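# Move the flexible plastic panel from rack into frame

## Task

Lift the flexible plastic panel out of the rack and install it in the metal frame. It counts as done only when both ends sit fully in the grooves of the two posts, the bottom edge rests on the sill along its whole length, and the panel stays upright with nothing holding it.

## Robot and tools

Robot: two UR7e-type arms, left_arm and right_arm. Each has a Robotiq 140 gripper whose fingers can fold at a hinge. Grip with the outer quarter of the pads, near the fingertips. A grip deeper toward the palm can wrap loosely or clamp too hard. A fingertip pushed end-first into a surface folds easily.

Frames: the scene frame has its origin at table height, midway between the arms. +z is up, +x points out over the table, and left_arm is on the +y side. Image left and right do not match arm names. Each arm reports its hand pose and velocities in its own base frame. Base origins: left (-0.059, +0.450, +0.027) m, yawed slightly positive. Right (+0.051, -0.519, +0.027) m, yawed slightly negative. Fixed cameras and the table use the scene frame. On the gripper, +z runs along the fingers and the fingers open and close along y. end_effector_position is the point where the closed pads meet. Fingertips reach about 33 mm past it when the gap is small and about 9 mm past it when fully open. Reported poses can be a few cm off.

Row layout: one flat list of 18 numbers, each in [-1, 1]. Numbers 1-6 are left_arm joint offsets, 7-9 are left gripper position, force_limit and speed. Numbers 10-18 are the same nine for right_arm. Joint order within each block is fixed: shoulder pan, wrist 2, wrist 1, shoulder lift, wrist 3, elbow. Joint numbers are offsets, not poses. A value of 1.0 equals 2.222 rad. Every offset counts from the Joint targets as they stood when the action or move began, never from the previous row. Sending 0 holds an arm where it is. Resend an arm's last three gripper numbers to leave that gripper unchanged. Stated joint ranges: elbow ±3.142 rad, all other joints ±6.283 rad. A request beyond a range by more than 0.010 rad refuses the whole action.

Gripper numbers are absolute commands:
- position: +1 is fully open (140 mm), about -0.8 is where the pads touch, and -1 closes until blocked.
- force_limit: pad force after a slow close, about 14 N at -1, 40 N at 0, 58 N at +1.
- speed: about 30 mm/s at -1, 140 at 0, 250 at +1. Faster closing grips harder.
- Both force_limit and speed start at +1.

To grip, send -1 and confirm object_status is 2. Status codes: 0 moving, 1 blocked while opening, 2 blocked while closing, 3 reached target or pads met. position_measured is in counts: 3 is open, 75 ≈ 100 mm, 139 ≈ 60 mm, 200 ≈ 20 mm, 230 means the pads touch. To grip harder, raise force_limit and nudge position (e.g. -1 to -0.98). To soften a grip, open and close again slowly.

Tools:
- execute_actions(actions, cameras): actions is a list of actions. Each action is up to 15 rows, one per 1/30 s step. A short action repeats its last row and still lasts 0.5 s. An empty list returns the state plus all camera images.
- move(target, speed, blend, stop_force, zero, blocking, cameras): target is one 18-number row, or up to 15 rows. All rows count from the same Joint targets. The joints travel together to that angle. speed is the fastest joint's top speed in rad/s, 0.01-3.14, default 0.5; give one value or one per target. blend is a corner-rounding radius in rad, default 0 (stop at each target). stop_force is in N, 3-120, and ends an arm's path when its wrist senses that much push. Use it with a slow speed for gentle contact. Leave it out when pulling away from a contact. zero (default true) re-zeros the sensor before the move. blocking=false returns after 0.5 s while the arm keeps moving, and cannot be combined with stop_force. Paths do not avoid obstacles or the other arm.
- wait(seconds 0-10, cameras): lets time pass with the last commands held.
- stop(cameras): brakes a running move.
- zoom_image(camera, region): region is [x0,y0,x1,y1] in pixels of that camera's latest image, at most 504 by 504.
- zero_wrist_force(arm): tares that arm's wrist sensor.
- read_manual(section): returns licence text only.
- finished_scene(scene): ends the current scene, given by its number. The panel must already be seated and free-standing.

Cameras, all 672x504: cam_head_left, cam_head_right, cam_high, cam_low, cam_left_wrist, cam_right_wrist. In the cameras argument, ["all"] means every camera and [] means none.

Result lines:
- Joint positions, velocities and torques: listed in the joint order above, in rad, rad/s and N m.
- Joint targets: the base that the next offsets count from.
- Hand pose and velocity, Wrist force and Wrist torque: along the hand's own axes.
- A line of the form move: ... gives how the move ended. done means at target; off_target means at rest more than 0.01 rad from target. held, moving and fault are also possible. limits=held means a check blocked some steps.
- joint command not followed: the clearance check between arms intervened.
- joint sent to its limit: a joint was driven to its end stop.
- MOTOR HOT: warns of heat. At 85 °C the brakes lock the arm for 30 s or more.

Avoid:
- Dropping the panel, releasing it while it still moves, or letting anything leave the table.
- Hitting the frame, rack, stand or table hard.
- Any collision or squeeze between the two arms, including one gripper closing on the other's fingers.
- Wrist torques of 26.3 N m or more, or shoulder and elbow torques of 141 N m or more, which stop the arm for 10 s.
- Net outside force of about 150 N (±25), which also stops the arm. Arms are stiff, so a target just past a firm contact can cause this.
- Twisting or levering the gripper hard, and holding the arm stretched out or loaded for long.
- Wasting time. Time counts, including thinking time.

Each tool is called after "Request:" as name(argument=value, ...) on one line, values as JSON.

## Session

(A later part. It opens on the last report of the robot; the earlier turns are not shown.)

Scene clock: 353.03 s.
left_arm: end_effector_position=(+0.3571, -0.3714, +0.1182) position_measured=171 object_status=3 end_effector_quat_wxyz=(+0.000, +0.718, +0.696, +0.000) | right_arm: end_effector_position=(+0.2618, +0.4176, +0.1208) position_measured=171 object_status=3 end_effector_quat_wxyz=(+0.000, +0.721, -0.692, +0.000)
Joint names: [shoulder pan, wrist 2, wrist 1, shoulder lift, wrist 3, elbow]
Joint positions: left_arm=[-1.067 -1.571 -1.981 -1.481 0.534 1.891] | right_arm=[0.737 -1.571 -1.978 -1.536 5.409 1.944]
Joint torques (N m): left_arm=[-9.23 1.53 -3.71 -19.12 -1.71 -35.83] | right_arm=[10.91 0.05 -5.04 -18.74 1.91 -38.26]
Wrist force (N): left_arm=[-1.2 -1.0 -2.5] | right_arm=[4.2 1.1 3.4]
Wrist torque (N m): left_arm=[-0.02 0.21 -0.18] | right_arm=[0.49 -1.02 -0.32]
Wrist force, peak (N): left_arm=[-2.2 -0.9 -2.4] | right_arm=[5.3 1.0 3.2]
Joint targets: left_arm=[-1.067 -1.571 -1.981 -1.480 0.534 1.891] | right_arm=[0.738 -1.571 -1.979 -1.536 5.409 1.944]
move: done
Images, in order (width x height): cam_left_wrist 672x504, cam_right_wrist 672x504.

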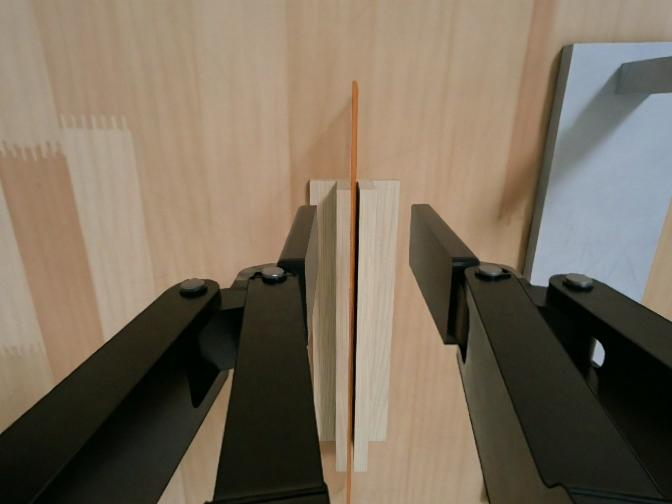

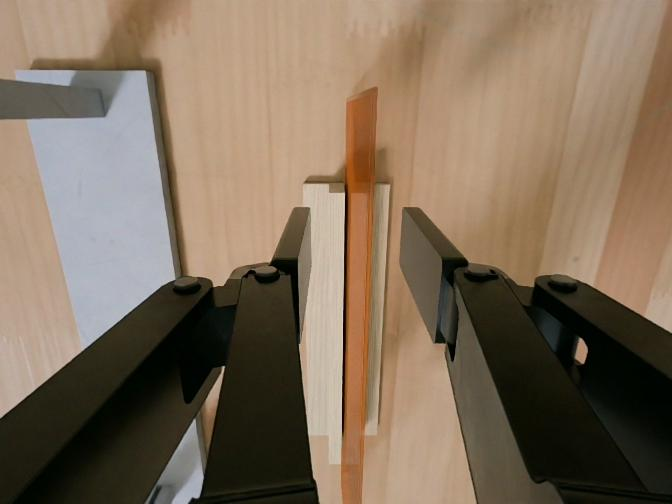

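Request:
zoom_image(camera="cam_right_wrist", region=[290, 70, 430, 210])

Request:
zoom_image(camera="cam_left_wrist", region=[290, 70, 430, 210])

Scaled by 3.600 from the camera's 672x504 image, which has a finer 960x720 frame.

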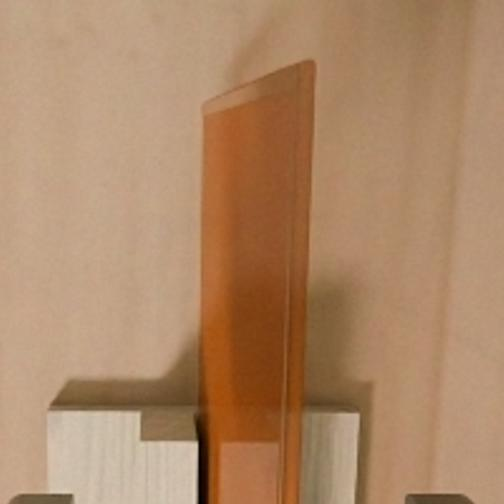

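Scaled by 3.600 from the camera's 672x504 image, which has a finer 960x720 frame.

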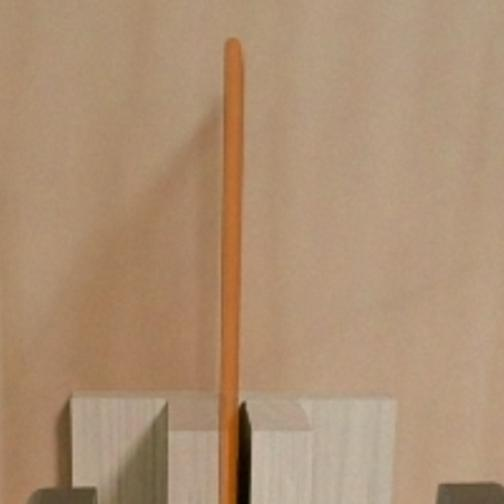

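Request:
move(target=[0, 0, 0, 0, 0, 0, -1, 0, -1, 0, 0, 0, 0, 0, 0, -1, 0, -1], cameras=["cam_left_wrist", "cam_right_wrist"])

Scene clock: 361.83 s.
left_arm: end_effector_position=(+0.3571, -0.3715, +0.1181) position_measured=231 object_status=0 end_effector_quat_wxyz=(+0.000, +0.718, +0.696, +0.000) | right_arm: end_effector_position=(+0.2618, +0.4177, +0.1207) position_measured=230 object_status=0 end_effector_quat_wxyz=(+0.000, +0.722, -0.692, +0.000)
Joint names: [shoulder pan, wrist 2, wrist 1, shoulder lift, wrist 3, elbow]
Joint positions: left_arm=[-1.067 -1.571 -1.981 -1.48 0.534 1.891] | right_arm=[0.738 -1.571 -1.979 -1.536 5.409 1.944]
Joint torques (N m): left_arm=[-7.4 1.55 -3.84 -18.07 -1.66 -35.09] | right_arm=[11.62 1.98 -4.75 -17.81 1.85 -37.4]
Wrist force (N): left_arm=[-0.8 -1.0 -3.2] | right_arm=[4.3 0.7 3.1]
Wrist torque (N m): left_arm=[0.00 0.16 -0.16] | right_arm=[0.48 -1.03 -0.30]
Wrist force, peak (N): left_arm=[-0.8 -1.0 -3.2] | right_arm=[4.5 1.3 3.5]
Joint targets: left_arm=[-1.067 -1.571 -1.981 -1.480 0.534 1.891] | right_arm=[0.738 -1.571 -1.979 -1.536 5.409 1.944]
move: done
Images, in order (width x height): cam_left_wrist 672x504, cam_right_wrist 672x504.

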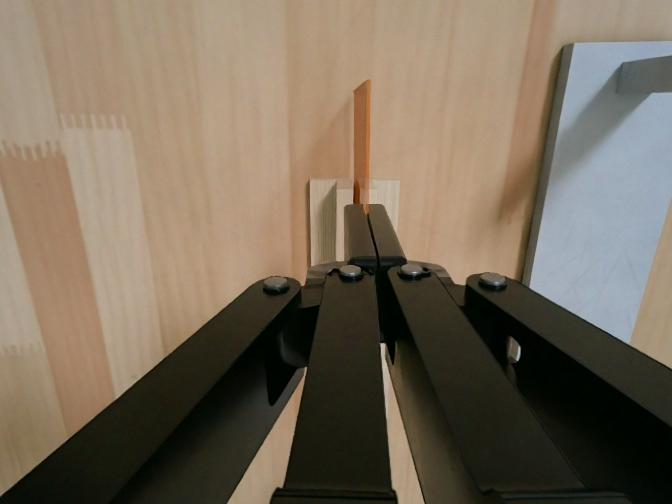

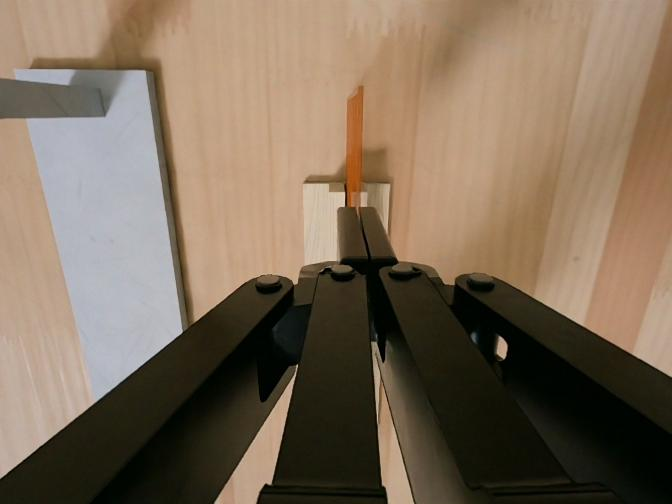

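Request:
wait(seconds=0.5)

Request:
zoom_image(camera="cam_left_wrist", region=[290, 70, 430, 280])

Request:
zoom_image(camera="cam_right_wrist", region=[290, 70, 430, 280])

Scene clock: 364.07 s.
left_arm: end_effector_position=(+0.3571, -0.3715, +0.1181) position_measured=231 object_status=3 end_effector_quat_wxyz=(+0.000, +0.718, +0.696, +0.000) | right_arm: end_effector_position=(+0.2618, +0.4177, +0.1207) position_measured=230 object_status=3 end_effector_quat_wxyz=(+0.000, +0.722, -0.692, +0.000)
Joint names: [shoulder pan, wrist 2, wrist 1, shoulder lift, wrist 3, elbow]
Joint positions: left_arm=[-1.067 -1.571 -1.981 -1.48 0.534 1.891] | right_arm=[0.738 -1.571 -1.979 -1.536 5.409 1.944]
Joint torques (N m): left_arm=[-6.56 1.53 -3.9 -18.08 -1.54 -36.25] | right_arm=[11.42 1.98 -3.38 -18.11 1.75 -36.67]
Wrist force (N): left_arm=[-1.0 -1.3 -2.8] | right_arm=[4.4 1.0 3.0]
Wrist torque (N m): left_arm=[-0.04 0.18 -0.16] | right_arm=[0.54 -1.04 -0.30]
Wrist force, peak (N): left_arm=[-1.0 -1.2 -3.1] | right_arm=[4.5 0.9 3.3]
Joint targets: left_arm=[-1.067 -1.571 -1.981 -1.480 0.534 1.891] | right_arm=[0.738 -1.571 -1.979 -1.536 5.409 1.944]
Tool commands: left_gripper/position=-1.0 left_gripper/force_limit=+0.0 left_gripper/speed=-1.0 right_gripper/position=-1.0 right_gripper/force_limit=+0.0 right_gripper/speed=-1.0
wait: 0.50 s; at rest from the start

Scaled by 2.400 from the camera's 672x504 image, which has a finer 960x720 frame.
This view is cut from an older image: the scene may have changed since it was taken.

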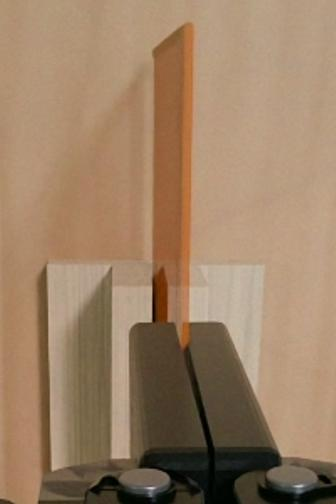

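Scaled by 2.400 from the camera's 672x504 image, which has a finer 960x720 frame.
This view is cut from an older image: the scene may have changed since it was taken.

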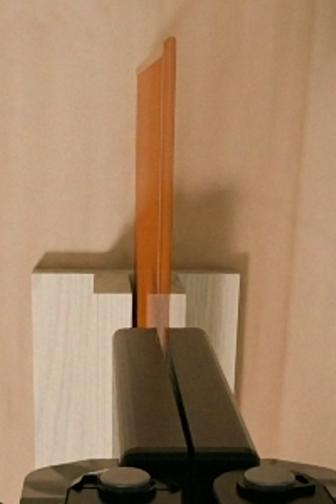

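Request:
move(target=[0, 0, 0.02396, -0.00832, 0, -0.01564, -1, 0, -1, 0, 0, 0.02445, -0.00838, 0, -0.01608, -1, 0, -1], speed=0.08, stop_force=12, cameras=["cam_left_wrist", "cam_right_wrist"])

Scene clock: 381.60 s.
left_arm: end_effector_position=(+0.3571, -0.3715, +0.1381) position_measured=231 object_status=3 end_effector_quat_wxyz=(+0.000, +0.718, +0.696, +0.000) | right_arm: end_effector_position=(+0.2618, +0.4178, +0.1407) position_measured=230 object_status=3 end_effector_quat_wxyz=(+0.000, +0.722, -0.692, +0.000)
Joint names: [shoulder pan, wrist 2, wrist 1, shoulder lift, wrist 3, elbow]
Joint positions: left_arm=[-1.067 -1.571 -1.928 -1.499 0.534 1.856] | right_arm=[0.738 -1.571 -1.924 -1.555 5.409 1.908]
Joint torques (N m): left_arm=[-4.55 1.42 -1.41 -41.47 -1.4 -36.61] | right_arm=[12.1 1.85 -1.47 -30.92 1.65 -38.02]
Wrist force (N): left_arm=[-0.9 -1.1 -2.1] | right_arm=[4.4 0.7 3.6]
Wrist torque (N m): left_arm=[-0.01 0.19 -0.15] | right_arm=[0.45 -1.01 -0.30]
Wrist force, peak (N): left_arm=[-1.1 -1.1 -3.1] | right_arm=[5.2 1.0 3.9]
Joint targets: left_arm=[-1.067 -1.571 -1.928 -1.499 0.534 1.856] | right_arm=[0.738 -1.571 -1.924 -1.555 5.409 1.908]
move: done
Images, in order (width x height): cam_left_wrist 672x504, cam_right_wrist 672x504.

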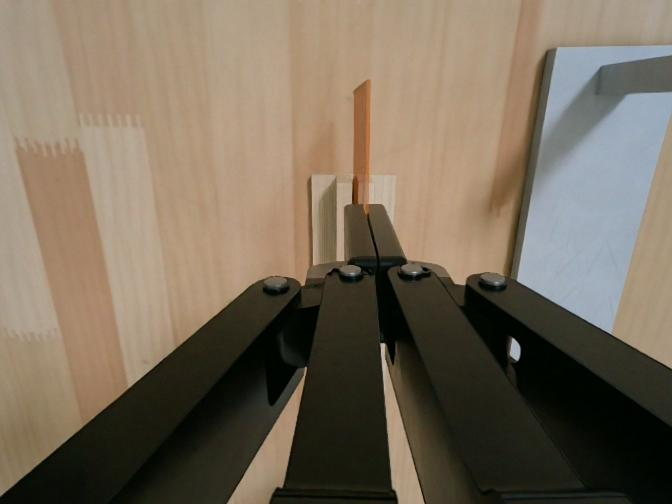

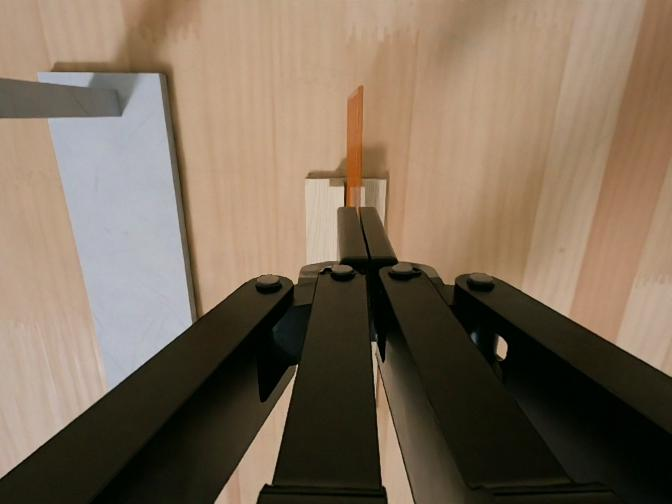

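Request:
move(target=[[0, 0, 0.02965, -0.00874, 0, -0.0209, -1, 0, -1, 0, 0, 0.03016, -0.00875, 0, -0.02141, -1, 0, -1], [-0.00016, 0, 0.02966, -0.00849, 0.0561, -0.02118, -1, 0, -1, 0.00025, 0, 0.03016, -0.00844, -0.05601, -0.02172, -1, 0, -1]], speed=[0.1, 0.2], stop_force=20, cameras=["cam_left_wrist", "cam_right_wrist", "cam_high"])

Scene clock: 410.77 s.
left_arm: end_effector_position=(+0.3571, -0.3718, +0.1631) position_measured=231 object_status=3 end_effector_quat_wxyz=(+0.000, +0.760, +0.650, +0.000) | right_arm: end_effector_position=(+0.2618, +0.4181, +0.1657) position_measured=230 object_status=3 end_effector_quat_wxyz=(+0.000, +0.763, -0.646, +0.000)
Joint names: [shoulder pan, wrist 2, wrist 1, shoulder lift, wrist 3, elbow]
Joint positions: left_arm=[-1.067 -1.571 -1.862 -1.518 0.659 1.809] | right_arm=[0.738 -1.571 -1.857 -1.573 5.284 1.86]
Joint torques (N m): left_arm=[-7.98 1.51 -1.71 -18.46 1.44 -36.92] | right_arm=[12.49 1.91 -1.71 -17.68 -1.94 -38.93]
Wrist force (N): left_arm=[0.1 -1.0 -2.1] | right_arm=[5.2 0.7 4.1]
Wrist torque (N m): left_arm=[0.01 0.22 -0.31] | right_arm=[0.41 -0.91 -0.07]
Wrist force, peak (N): left_arm=[-1.0 -1.2 -2.3] | right_arm=[5.7 0.9 4.0]
Joint targets: left_arm=[-1.067 -1.571 -1.862 -1.518 0.659 1.809] | right_arm=[0.738 -1.571 -1.857 -1.573 5.284 1.860]
move: done
Images, in order (width x height): cam_high 672x504, cam_left_wrist 672x504, cam_right_wrist 672x504.

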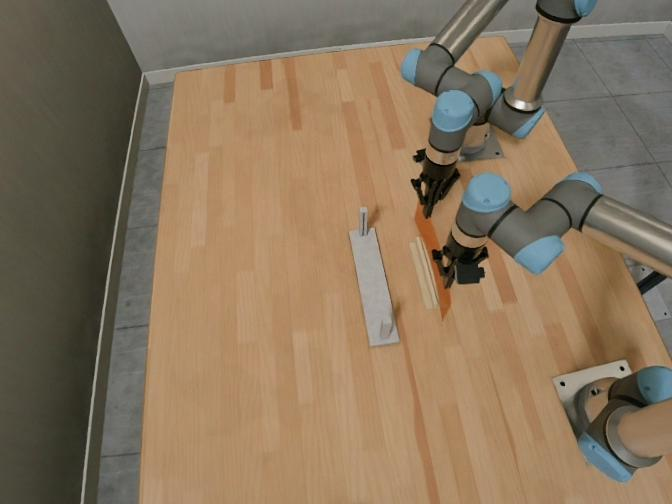

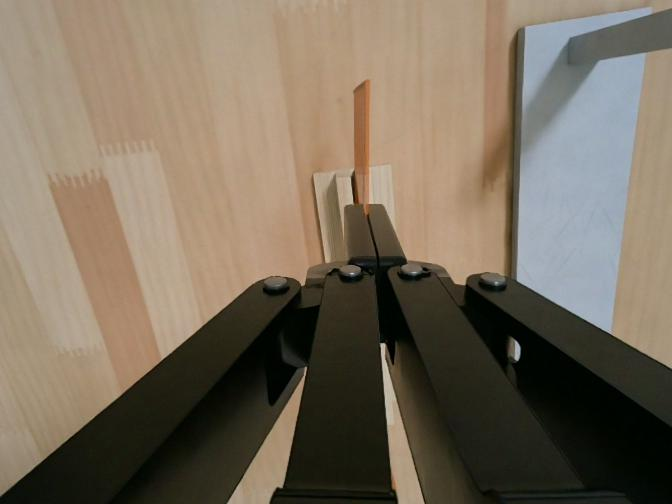

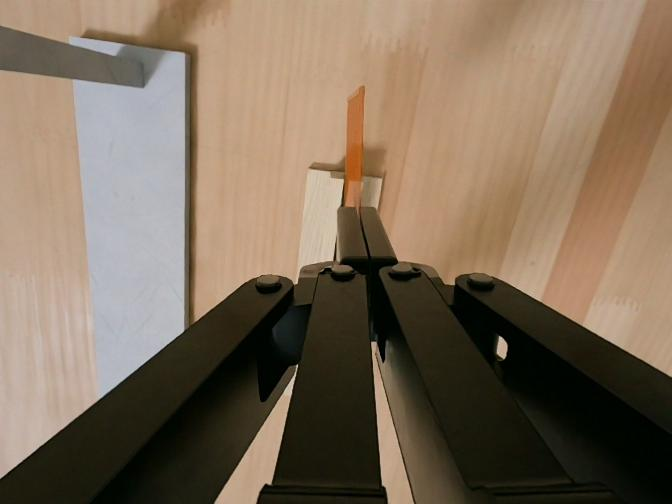

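Request:
move(target=[[-0.00047, 0, 0.00005, 0.00077, 0.05579, -0.00081, -1, 0, -1, 0.00074, 0, 0, 0.00092, -0.05551, -0.00092, -1, 0, -1], [-0.00125, 0, 0.00013, 0.00205, 0.11126, -0.00217, -1, 0, -1, 0.00197, 0, -0.00001, 0.00246, -0.11054, -0.00245, -1, 0, -1]], speed=0.25, stop_force=20, cameras=["cam_left_wrist", "cam_right_wrist", "cam_head_left"])

Scene clock: 416.70 s.
left_arm: end_effector_position=(+0.3570, -0.3745, +0.1631) position_measured=231 object_status=3 end_effector_quat_wxyz=(+0.000, +0.835, +0.550, +0.000) | right_arm: end_effector_position=(+0.2617, +0.4208, +0.1657) position_measured=230 object_status=3 end_effector_quat_wxyz=(+0.000, +0.838, -0.546, +0.000)
Joint names: [shoulder pan, wrist 2, wrist 1, shoulder lift, wrist 3, elbow]
Joint positions: left_arm=[-1.07 -1.571 -1.862 -1.513 0.906 1.804] | right_arm=[0.742 -1.571 -1.857 -1.568 5.039 1.854]
Joint torques (N m): left_arm=[-10.09 0.68 -2.58 -17.42 1.59 -38.19] | right_arm=[13.78 1.92 -5.27 -17.97 -2 -40.27]
Wrist force (N): left_arm=[3.5 -2.3 -2.0] | right_arm=[7.8 2.2 4.0]
Wrist torque (N m): left_arm=[0.06 0.22 -0.42] | right_arm=[0.35 -0.76 0.03]
Wrist force, peak (N): left_arm=[3.7 -2.5 -2.1] | right_arm=[8.1 2.1 4.0]
Joint targets: left_arm=[-1.070 -1.571 -1.862 -1.513 0.906 1.804] | right_arm=[0.742 -1.571 -1.857 -1.568 5.039 1.854]
move: done
Images, in order (width x height): cam_head_left 672x504, cam_left_wrist 672x504, cam_right_wrist 672x504.

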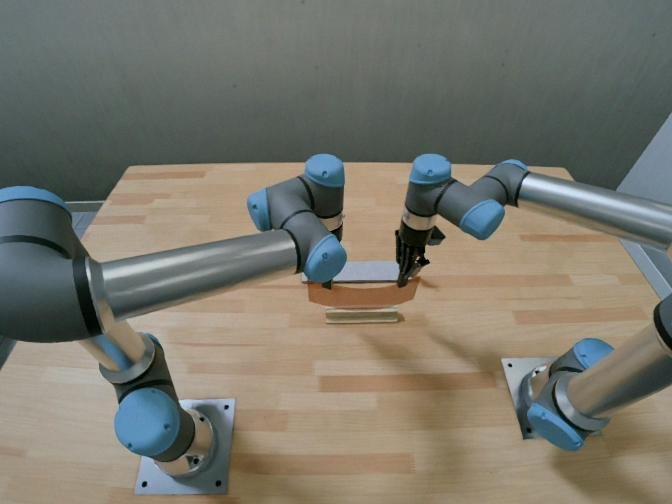

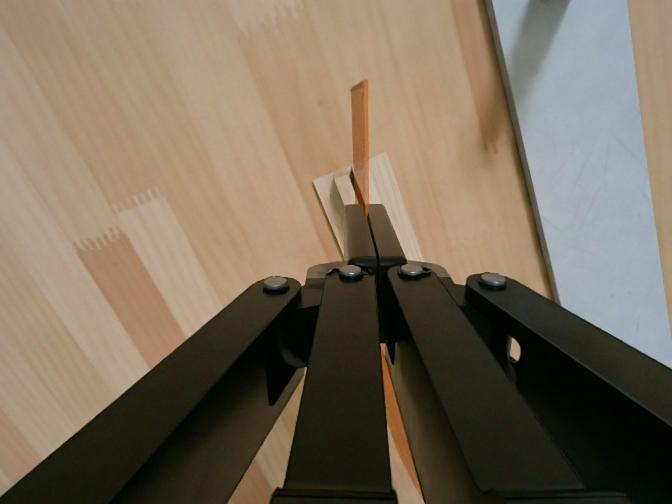

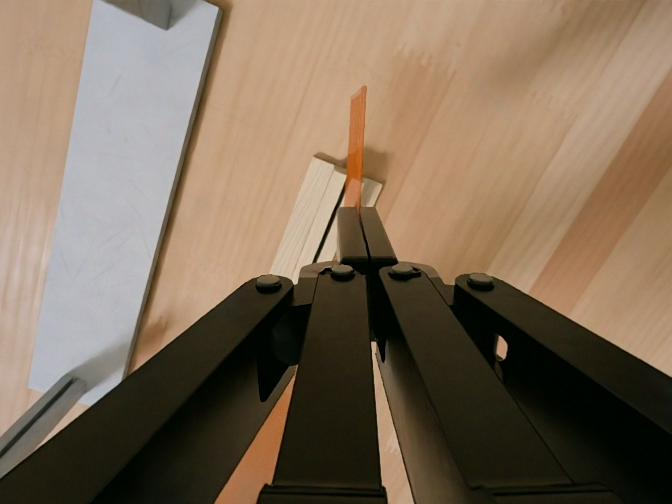

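Request:
move(target=[[0.03072, 0, 0.00369, 0.03402, 0.03072, -0.03762, -1, 0, -1, -0.02493, 0, 0.00099, 0.02668, -0.02493, -0.02758, -1, 0, -1], [0.05822, 0, 0.01045, 0.06909, 0.05822, -0.07945, -1, 0, -1, -0.04705, 0, 0.00401, 0.05523, -0.04705, -0.05915, -1, 0, -1]], speed=0.15, stop_force=20, cameras=["cam_left_wrist", "cam_right_wrist", "cam_head_left"])

Scene clock: 442.83 s.
left_arm: end_effector_position=(+0.4418, -0.3795, +0.1630) position_measured=231 object_status=3 end_effector_quat_wxyz=(+0.000, +0.835, +0.550, +0.000) | right_arm: end_effector_position=(+0.3467, +0.4227, +0.1656) position_measured=230 object_status=3 end_effector_quat_wxyz=(+0.000, +0.838, -0.546, +0.000)
Joint names: [shoulder pan, wrist 2, wrist 1, shoulder lift, wrist 3, elbow]
Joint positions: left_arm=[-0.941 -1.571 -1.839 -1.36 1.035 1.628] | right_arm=[0.638 -1.571 -1.849 -1.445 4.934 1.723]
Joint torques (N m): left_arm=[8.59 -1.24 -2.41 -25.12 1.68 -38.09] | right_arm=[-7.92 1.81 -2.51 -23.52 -1.98 -40]
Wrist force (N): left_arm=[3.3 -2.7 -2.1] | right_arm=[8.0 2.2 4.0]
Wrist torque (N m): left_arm=[-0.04 0.24 -0.44] | right_arm=[0.35 -0.79 0.05]
Wrist force, peak (N): left_arm=[6.3 -3.5 -2.1] | right_arm=[10.2 3.1 4.1]
Joint targets: left_arm=[-0.941 -1.571 -1.839 -1.360 1.035 1.628] | right_arm=[0.638 -1.571 -1.849 -1.445 4.934 1.723]
move: done
Images, in order (width x height): cam_head_left 672x504, cam_left_wrist 672x504, cam_right_wrist 672x504.

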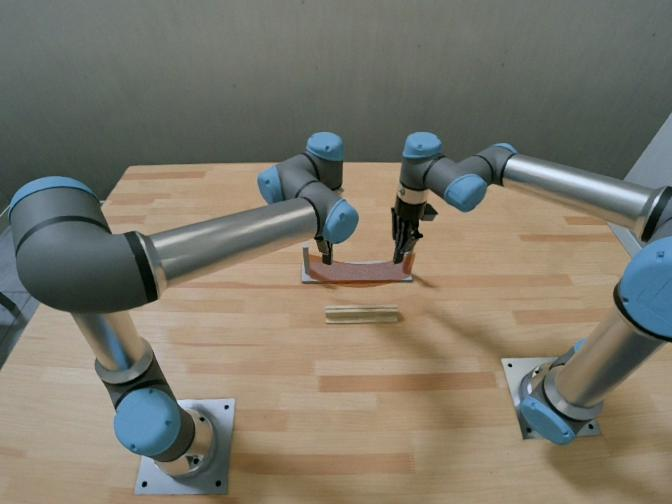

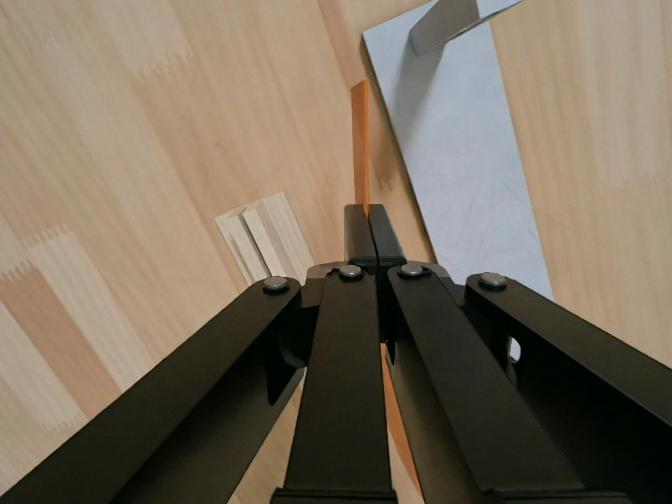

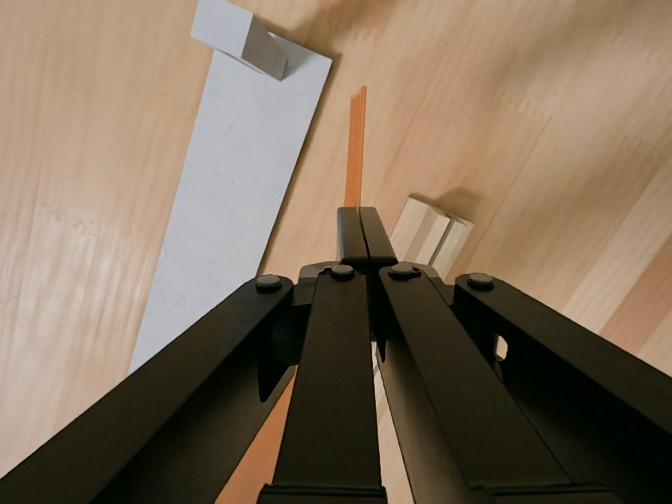

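Request:
zoom_image(camera="cam_left_wrist", region=[330, 0, 560, 180])

Request:
zoom_image(camera="cam_right_wrist", region=[170, 0, 400, 180])

Scaled by 2.191 from the camera's 672x504 image, which has a finer 960x720 frame.

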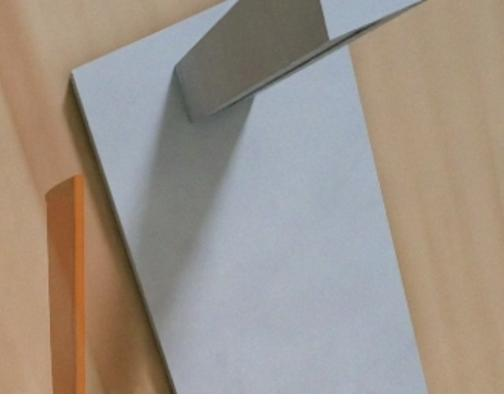

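Scaled by 2.191 from the camera's 672x504 image, which has a finer 960x720 frame.

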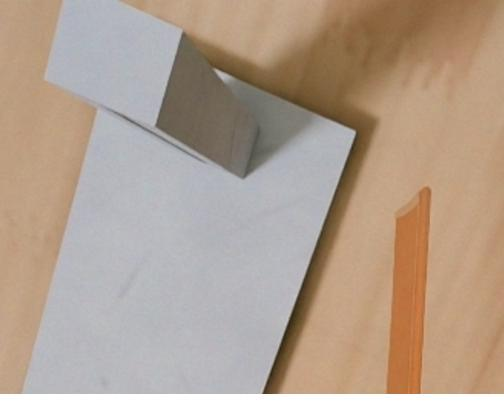

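Request:
move(target=[[0.00222, 0, -0.00067, -0.00258, 0.04497, 0.00334, -1, 0, -1, 0.0051, 0, 0.00121, 0.00605, -0.03766, -0.00716, -1, 0, -1], [0.01476, 0, 0.00354, 0.01438, 0.05751, -0.01783, -1, 0, -1, -0.00446, 0, 0.00373, 0.02054, -0.04721, -0.02419, -1, 0, -1], [0.02666, 0, 0.00855, 0.03163, 0.06941, -0.04009, -1, 0, -1, -0.01349, 0, 0.00685, 0.0354, -0.05625, -0.04216, -1, 0, -1]], speed=0.12, stop_force=15, cameras=["cam_left_wrist", "cam_right_wrist"])

Request:
zoom_image(camera="cam_left_wrist", region=[310, 0, 540, 180])

Request:
zoom_image(camera="cam_right_wrist", region=[190, 0, 420, 180])

Scene clock: 526.43 s.
left_arm: end_effector_position=(+0.4831, -0.3765, +0.1629) position_measured=231 object_status=3 end_effector_quat_wxyz=(+0.000, +0.860, +0.510, +0.000) | right_arm: end_effector_position=(+0.3875, +0.4318, +0.1657) position_measured=230 object_status=3 end_effector_quat_wxyz=(+0.000, +0.863, -0.505, +0.000)
Joint names: [shoulder pan, wrist 2, wrist 1, shoulder lift, wrist 3, elbow]
Joint positions: left_arm=[-0.881 -1.571 -1.82 -1.289 1.19 1.539] | right_arm=[0.608 -1.571 -1.833 -1.367 4.809 1.629]
Joint torques (N m): left_arm=[8.76 -1.6 -2.19 -28.42 1.53 -38.24] | right_arm=[-8.33 1.71 -2.36 -27.03 -2.11 -40.24]
Wrist force (N): left_arm=[2.8 -2.8 -2.2] | right_arm=[7.2 2.1 3.9]
Wrist torque (N m): left_arm=[-0.03 0.19 -0.53] | right_arm=[0.32 -0.78 0.10]
Wrist force, peak (N): left_arm=[4.0 -3.5 -2.3] | right_arm=[8.3 2.9 4.4]
Joint targets: left_arm=[-0.881 -1.571 -1.820 -1.289 1.190 1.539] | right_arm=[0.608 -1.571 -1.833 -1.367 4.809 1.629]
move: done
Images, in order (width x height): cam_left_wrist 672x504, cam_right_wrist 672x504.

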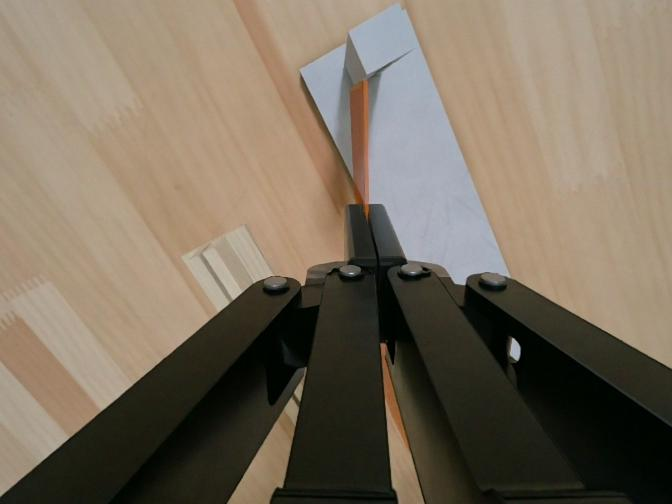

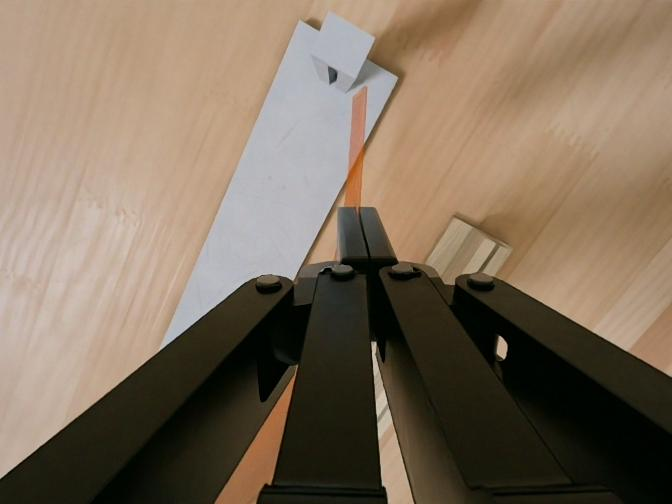

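Scaled by 2.191 from the camera's 672x504 image, which has a finer 960x720 frame.

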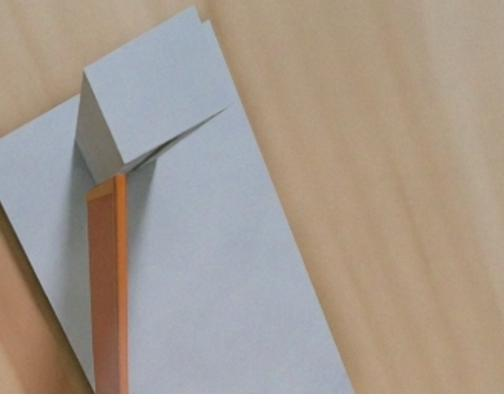

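Scaled by 2.191 from the camera's 672x504 image, which has a finer 960x720 frame.

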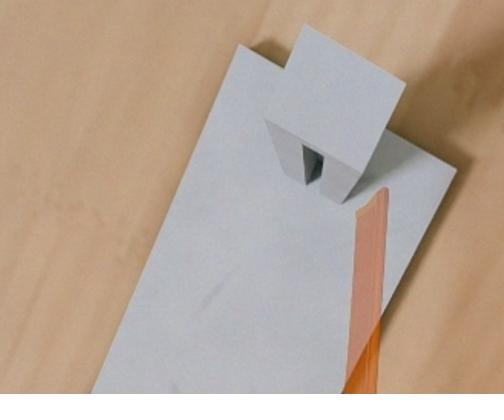

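Request:
zoom_image(camera="cam_left_wrist", region=[335, 0, 425, 110])

Request:
zoom_image(camera="cam_right_wrist", region=[300, 0, 400, 120])

Scaled by 4.582 from the camera's 672x504 image, which has a finer 960x720 frame.

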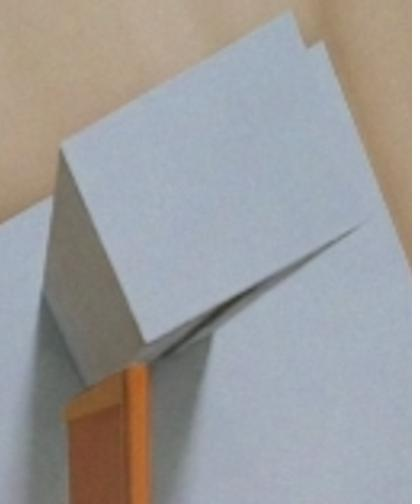

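Scaled by 4.200 from the camera's 672x504 image, which has a finer 960x720 frame.

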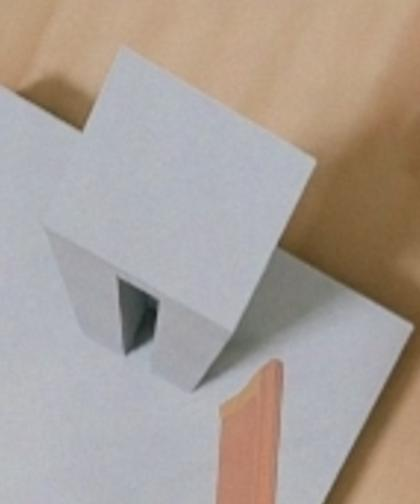

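Request:
move(target=[[0.008186, 0, 0.003701, 0.011443, 0.008186, -0.015144, -1, 0, -1, -0.006077, 0, 0.00243, 0.010144, -0.006077, -0.012574, -1, 0, -1]], speed=0.06, stop_force=12, cameras=["cam_left_wrist", "cam_right_wrist"])

Scene clock: 578.93 s.
left_arm: end_effector_position=(+0.4971, -0.3761, +0.1629) position_measured=231 object_status=3 end_effector_quat_wxyz=(+0.000, +0.860, +0.510, +0.000) | right_arm: end_effector_position=(+0.4015, +0.4321, +0.1657) position_measured=230 object_status=3 end_effector_quat_wxyz=(+0.000, +0.863, -0.505, +0.000)
Joint names: [shoulder pan, wrist 2, wrist 1, shoulder lift, wrist 3, elbow]
Joint positions: left_arm=[-0.863 -1.571 -1.812 -1.264 1.208 1.505] | right_arm=[0.594 -1.571 -1.828 -1.344 4.796 1.601]
Joint torques (N m): left_arm=[19.46 5.94 -0.63 -28.12 1.63 -35.68] | right_arm=[-7.52 1.75 -2.03 -26.94 -2.16 -38.1]
Wrist force (N): left_arm=[-17.1 -3.4 -3.2] | right_arm=[7.6 2.1 0.9]
Wrist torque (N m): left_arm=[0.07 0.33 -0.67] | right_arm=[0.24 -0.97 0.10]
Wrist force, peak (N): left_arm=[-17.4 -3.5 -3.4] | right_arm=[7.7 2.0 4.2]
Joint targets: left_arm=[-0.863 -1.571 -1.812 -1.264 1.208 1.505] | right_arm=[0.594 -1.571 -1.828 -1.344 4.796 1.601]
move: done
Images, in order (width x height): cam_left_wrist 672x504, cam_right_wrist 672x504.

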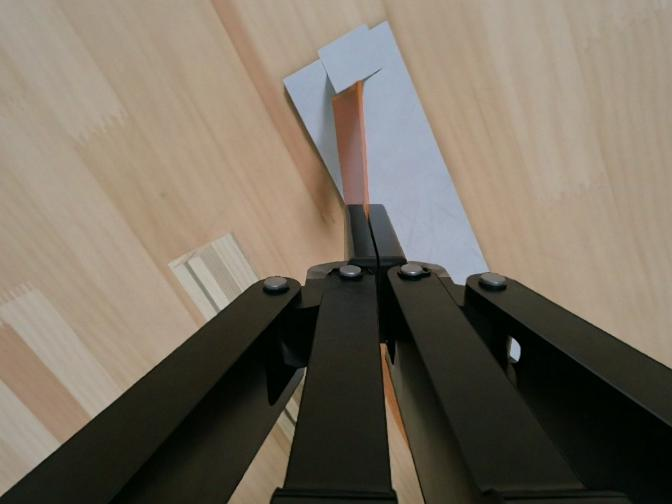

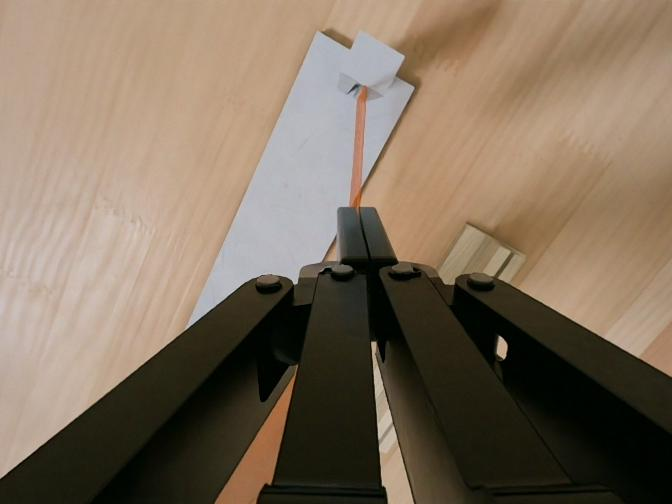

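Request:
zoom_image(camera="cam_left_wrist", region=[280, 20, 440, 140])

Request:
zoom_image(camera="cam_right_wrist", region=[280, 20, 440, 140])

Scaled by 3.150 from the camera's 672x504 image, which has a finer 960x720 frame.

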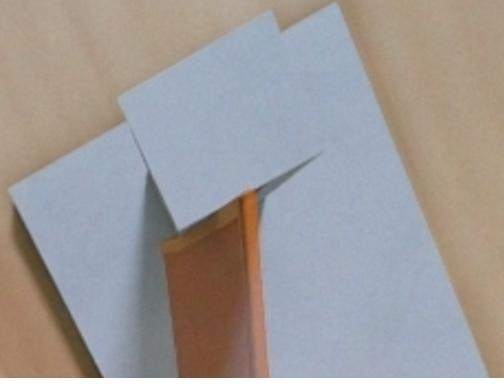

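Scaled by 3.150 from the camera's 672x504 image, which has a finer 960x720 frame.

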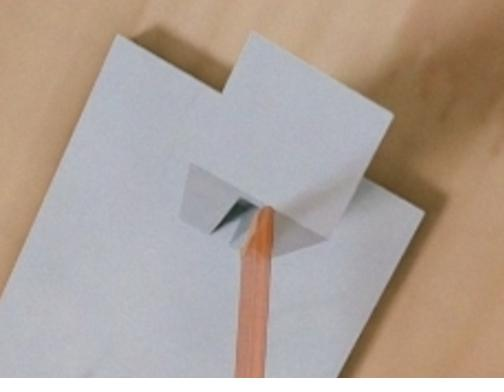

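Request:
zoom_image(camera="cam_left_wrist", region=[310, 50, 400, 117])

Request:
zoom_image(camera="cam_right_wrist", region=[320, 50, 410, 117])

Scaled by 5.600 from the camera's 672x504 image, which has a finer 960x720 frame.

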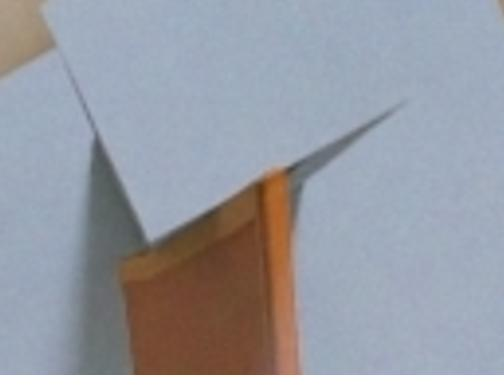

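Scaled by 5.600 from the camera's 672x504 image, which has a finer 960x720 frame.

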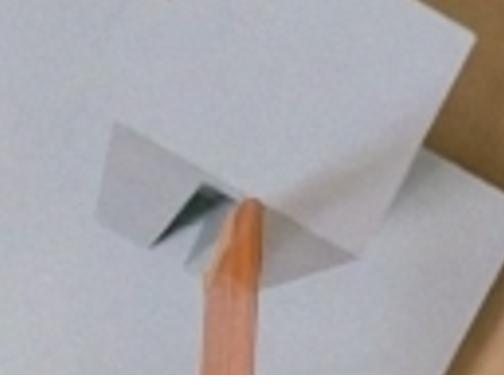

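Request:
move(target=[[-0.0006716, 0, 0.000278, 0.0008248, -0.0006716, -0.0011028, -1, 0, -1, -0.0001317, 0, -0.000038, -0.0001509, -0.0001317, 0.0001889, -1, 0, -1]], speed=0.02, cameras=["cam_left_wrist", "cam_right_wrist"])

Request:
zoom_image(camera="cam_left_wrist", region=[300, 40, 420, 130])

Request:
zoom_image(camera="cam_right_wrist", region=[300, 40, 420, 130])

Scene clock: 632.53 s.
left_arm: end_effector_position=(+0.4971, -0.3772, +0.1629) position_measured=231 object_status=3 end_effector_quat_wxyz=(+0.000, +0.860, +0.510, +0.000) | right_arm: end_effector_position=(+0.4015, +0.4319, +0.1657) position_measured=230 object_status=3 end_effector_quat_wxyz=(+0.000, +0.863, -0.505, +0.000)
Joint names: [shoulder pan, wrist 2, wrist 1, shoulder lift, wrist 3, elbow]
Joint positions: left_arm=[-0.865 -1.57 -1.811 -1.262 1.206 1.503] | right_arm=[0.594 -1.571 -1.828 -1.344 4.795 1.601]
Joint torques (N m): left_arm=[-10.84 -2.48 -2.05 -31.21 -1.11 -39.09] | right_arm=[-7.54 1.61 -4.87 -41.39 -2.14 -14.11]
Wrist force (N): left_arm=[1.3 -1.9 -1.6] | right_arm=[6.4 1.7 4.0]
Wrist torque (N m): left_arm=[0.06 0.31 -0.45] | right_arm=[0.34 -0.80 0.12]
Wrist force, peak (N): left_arm=[-17.4 -3.8 -3.0] | right_arm=[8.2 2.4 1.3]
Joint targets: left_arm=[-0.865 -1.571 -1.811 -1.262 1.206 1.503] | right_arm=[0.594 -1.571 -1.828 -1.344 4.795 1.602]
move: done
Images, in order (width x height): cam_left_wrist 672x504, cam_right_wrist 672x504.

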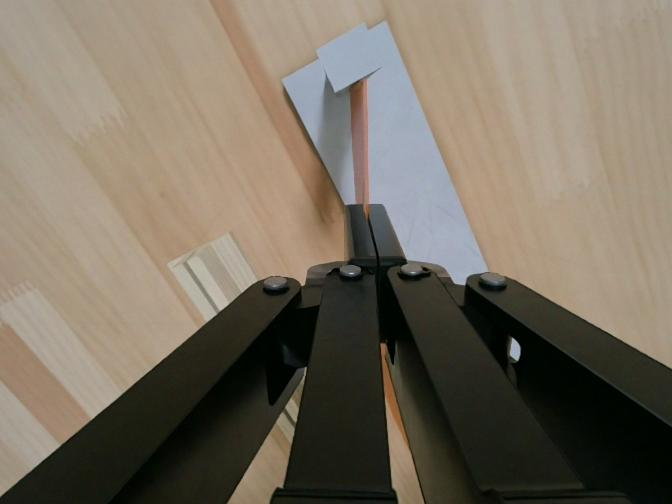

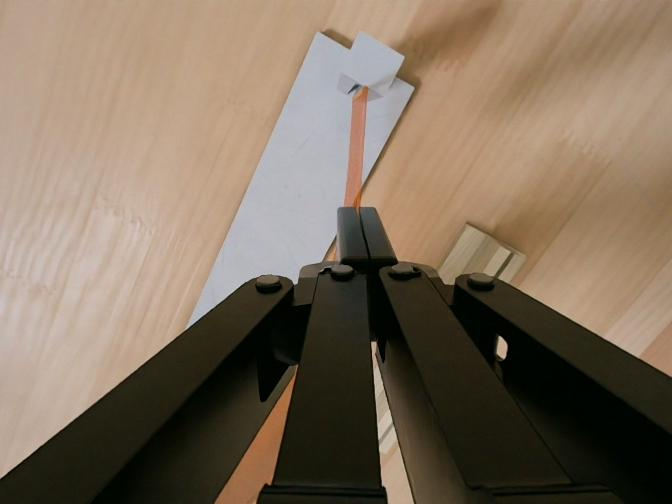

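Scaled by 4.200 from the camera's 672x504 image, which has a finer 960x720 frame.

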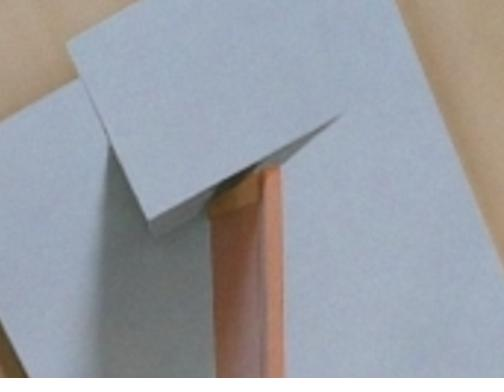

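Scaled by 4.200 from the camera's 672x504 image, which has a finer 960x720 frame.

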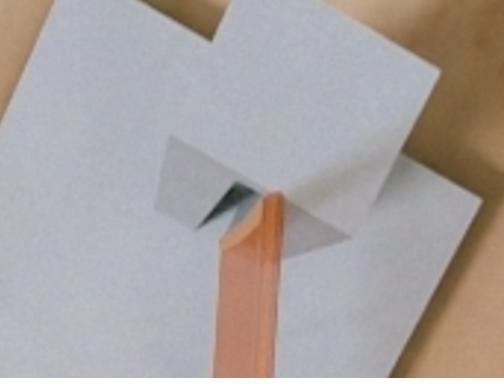

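Request:
move(target=[[0.0001697, 0, -0.0215986, 0.0062381, 0.0001697, 0.01536, -1, 0, -1, -0.0004496, 0, -0.022302, 0.0061125, -0.0004496, 0.0161895, -1, 0, -1], [0.0001697, 0, -0.0433335, 0.0127696, 0.0001697, 0.0305635, -1, 0, -1, -0.0004496, 0, -0.044631, 0.0130347, -0.0004496, 0.0315963, -1, 0, -1]], speed=0.08, blend=[0.01, 0], stop_force=10, cameras=["cam_left_wrist", "cam_right_wrist", "cam_low"])

Request:
zoom_image(camera="cam_left_wrist", region=[300, 40, 420, 130])

Request:
zoom_image(camera="cam_right_wrist", region=[300, 40, 420, 130])

Scene clock: 662.00 s.
left_arm: end_effector_position=(+0.4976, -0.3777, +0.1229) position_measured=231 object_status=3 end_effector_quat_wxyz=(+0.000, +0.860, +0.510, +0.000) | right_arm: end_effector_position=(+0.4021, +0.4316, +0.1257) position_measured=230 object_status=3 end_effector_quat_wxyz=(+0.000, +0.863, -0.505, +0.000)
Joint names: [shoulder pan, wrist 2, wrist 1, shoulder lift, wrist 3, elbow]
Joint positions: left_arm=[-0.864 -1.571 -1.907 -1.234 1.207 1.57] | right_arm=[0.593 -1.571 -1.927 -1.315 4.794 1.672]
Joint torques (N m): left_arm=[9.3 -2.28 -4.69 -30.38 1.67 -12.51] | right_arm=[-8.46 1.76 -5.74 -29.26 -2.08 -13.14]
Wrist force (N): left_arm=[1.8 -2.0 -2.1] | right_arm=[6.8 1.7 3.8]
Wrist torque (N m): left_arm=[0.11 0.29 -0.46] | right_arm=[0.28 -0.80 0.12]
Wrist force, peak (N): left_arm=[2.4 -2.5 -1.8] | right_arm=[7.5 2.2 4.2]
Joint targets: left_arm=[-0.864 -1.571 -1.907 -1.234 1.207 1.570] | right_arm=[0.593 -1.571 -1.927 -1.315 4.794 1.672]
move: done
Images, in order (width x height): cam_low 672x504, cam_left_wrist 672x504, cam_right_wrist 672x504.

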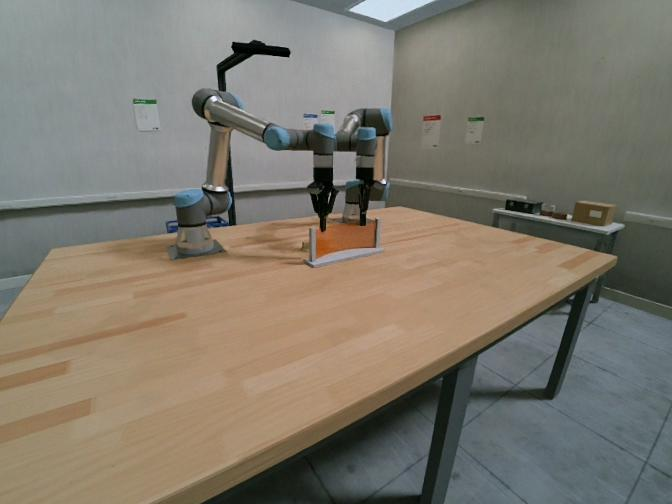

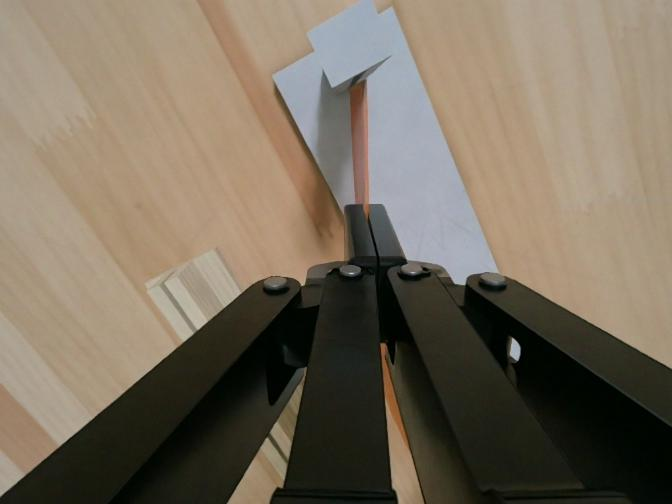

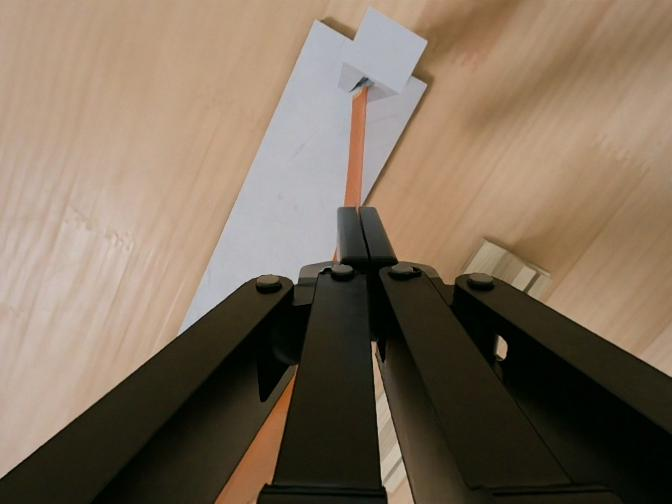

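Scaled by 4.200 from the camera's 672x504 image, which has a finer 960x720 frame.

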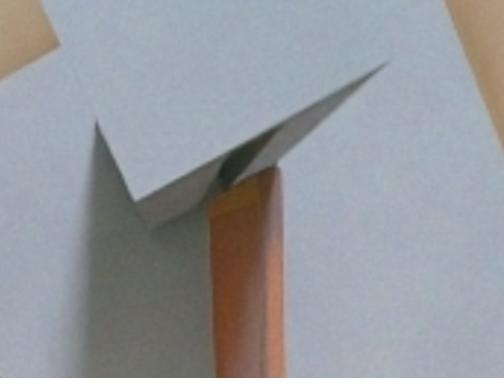

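Scaled by 4.200 from the camera's 672x504 image, which has a finer 960x720 frame.

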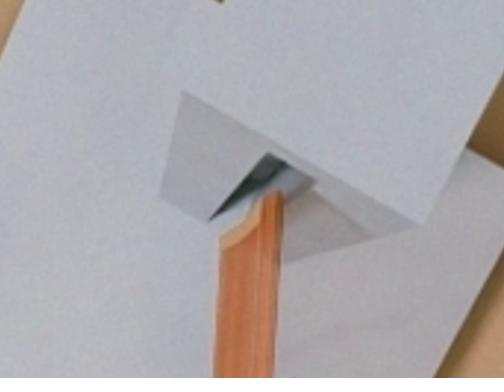

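Request:
zoom_image(camera="cam_low", region=[290, 200, 400, 280])

Scaled by 4.582 from the camera's 672x504 image, which has a finer 960x720 frame.

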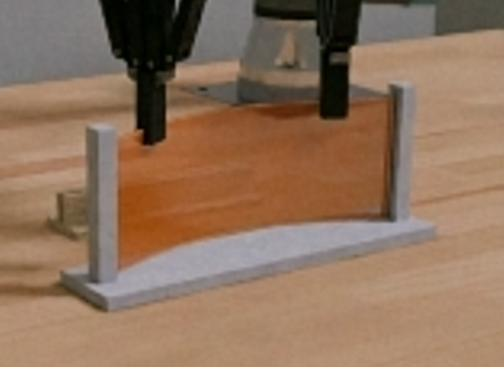

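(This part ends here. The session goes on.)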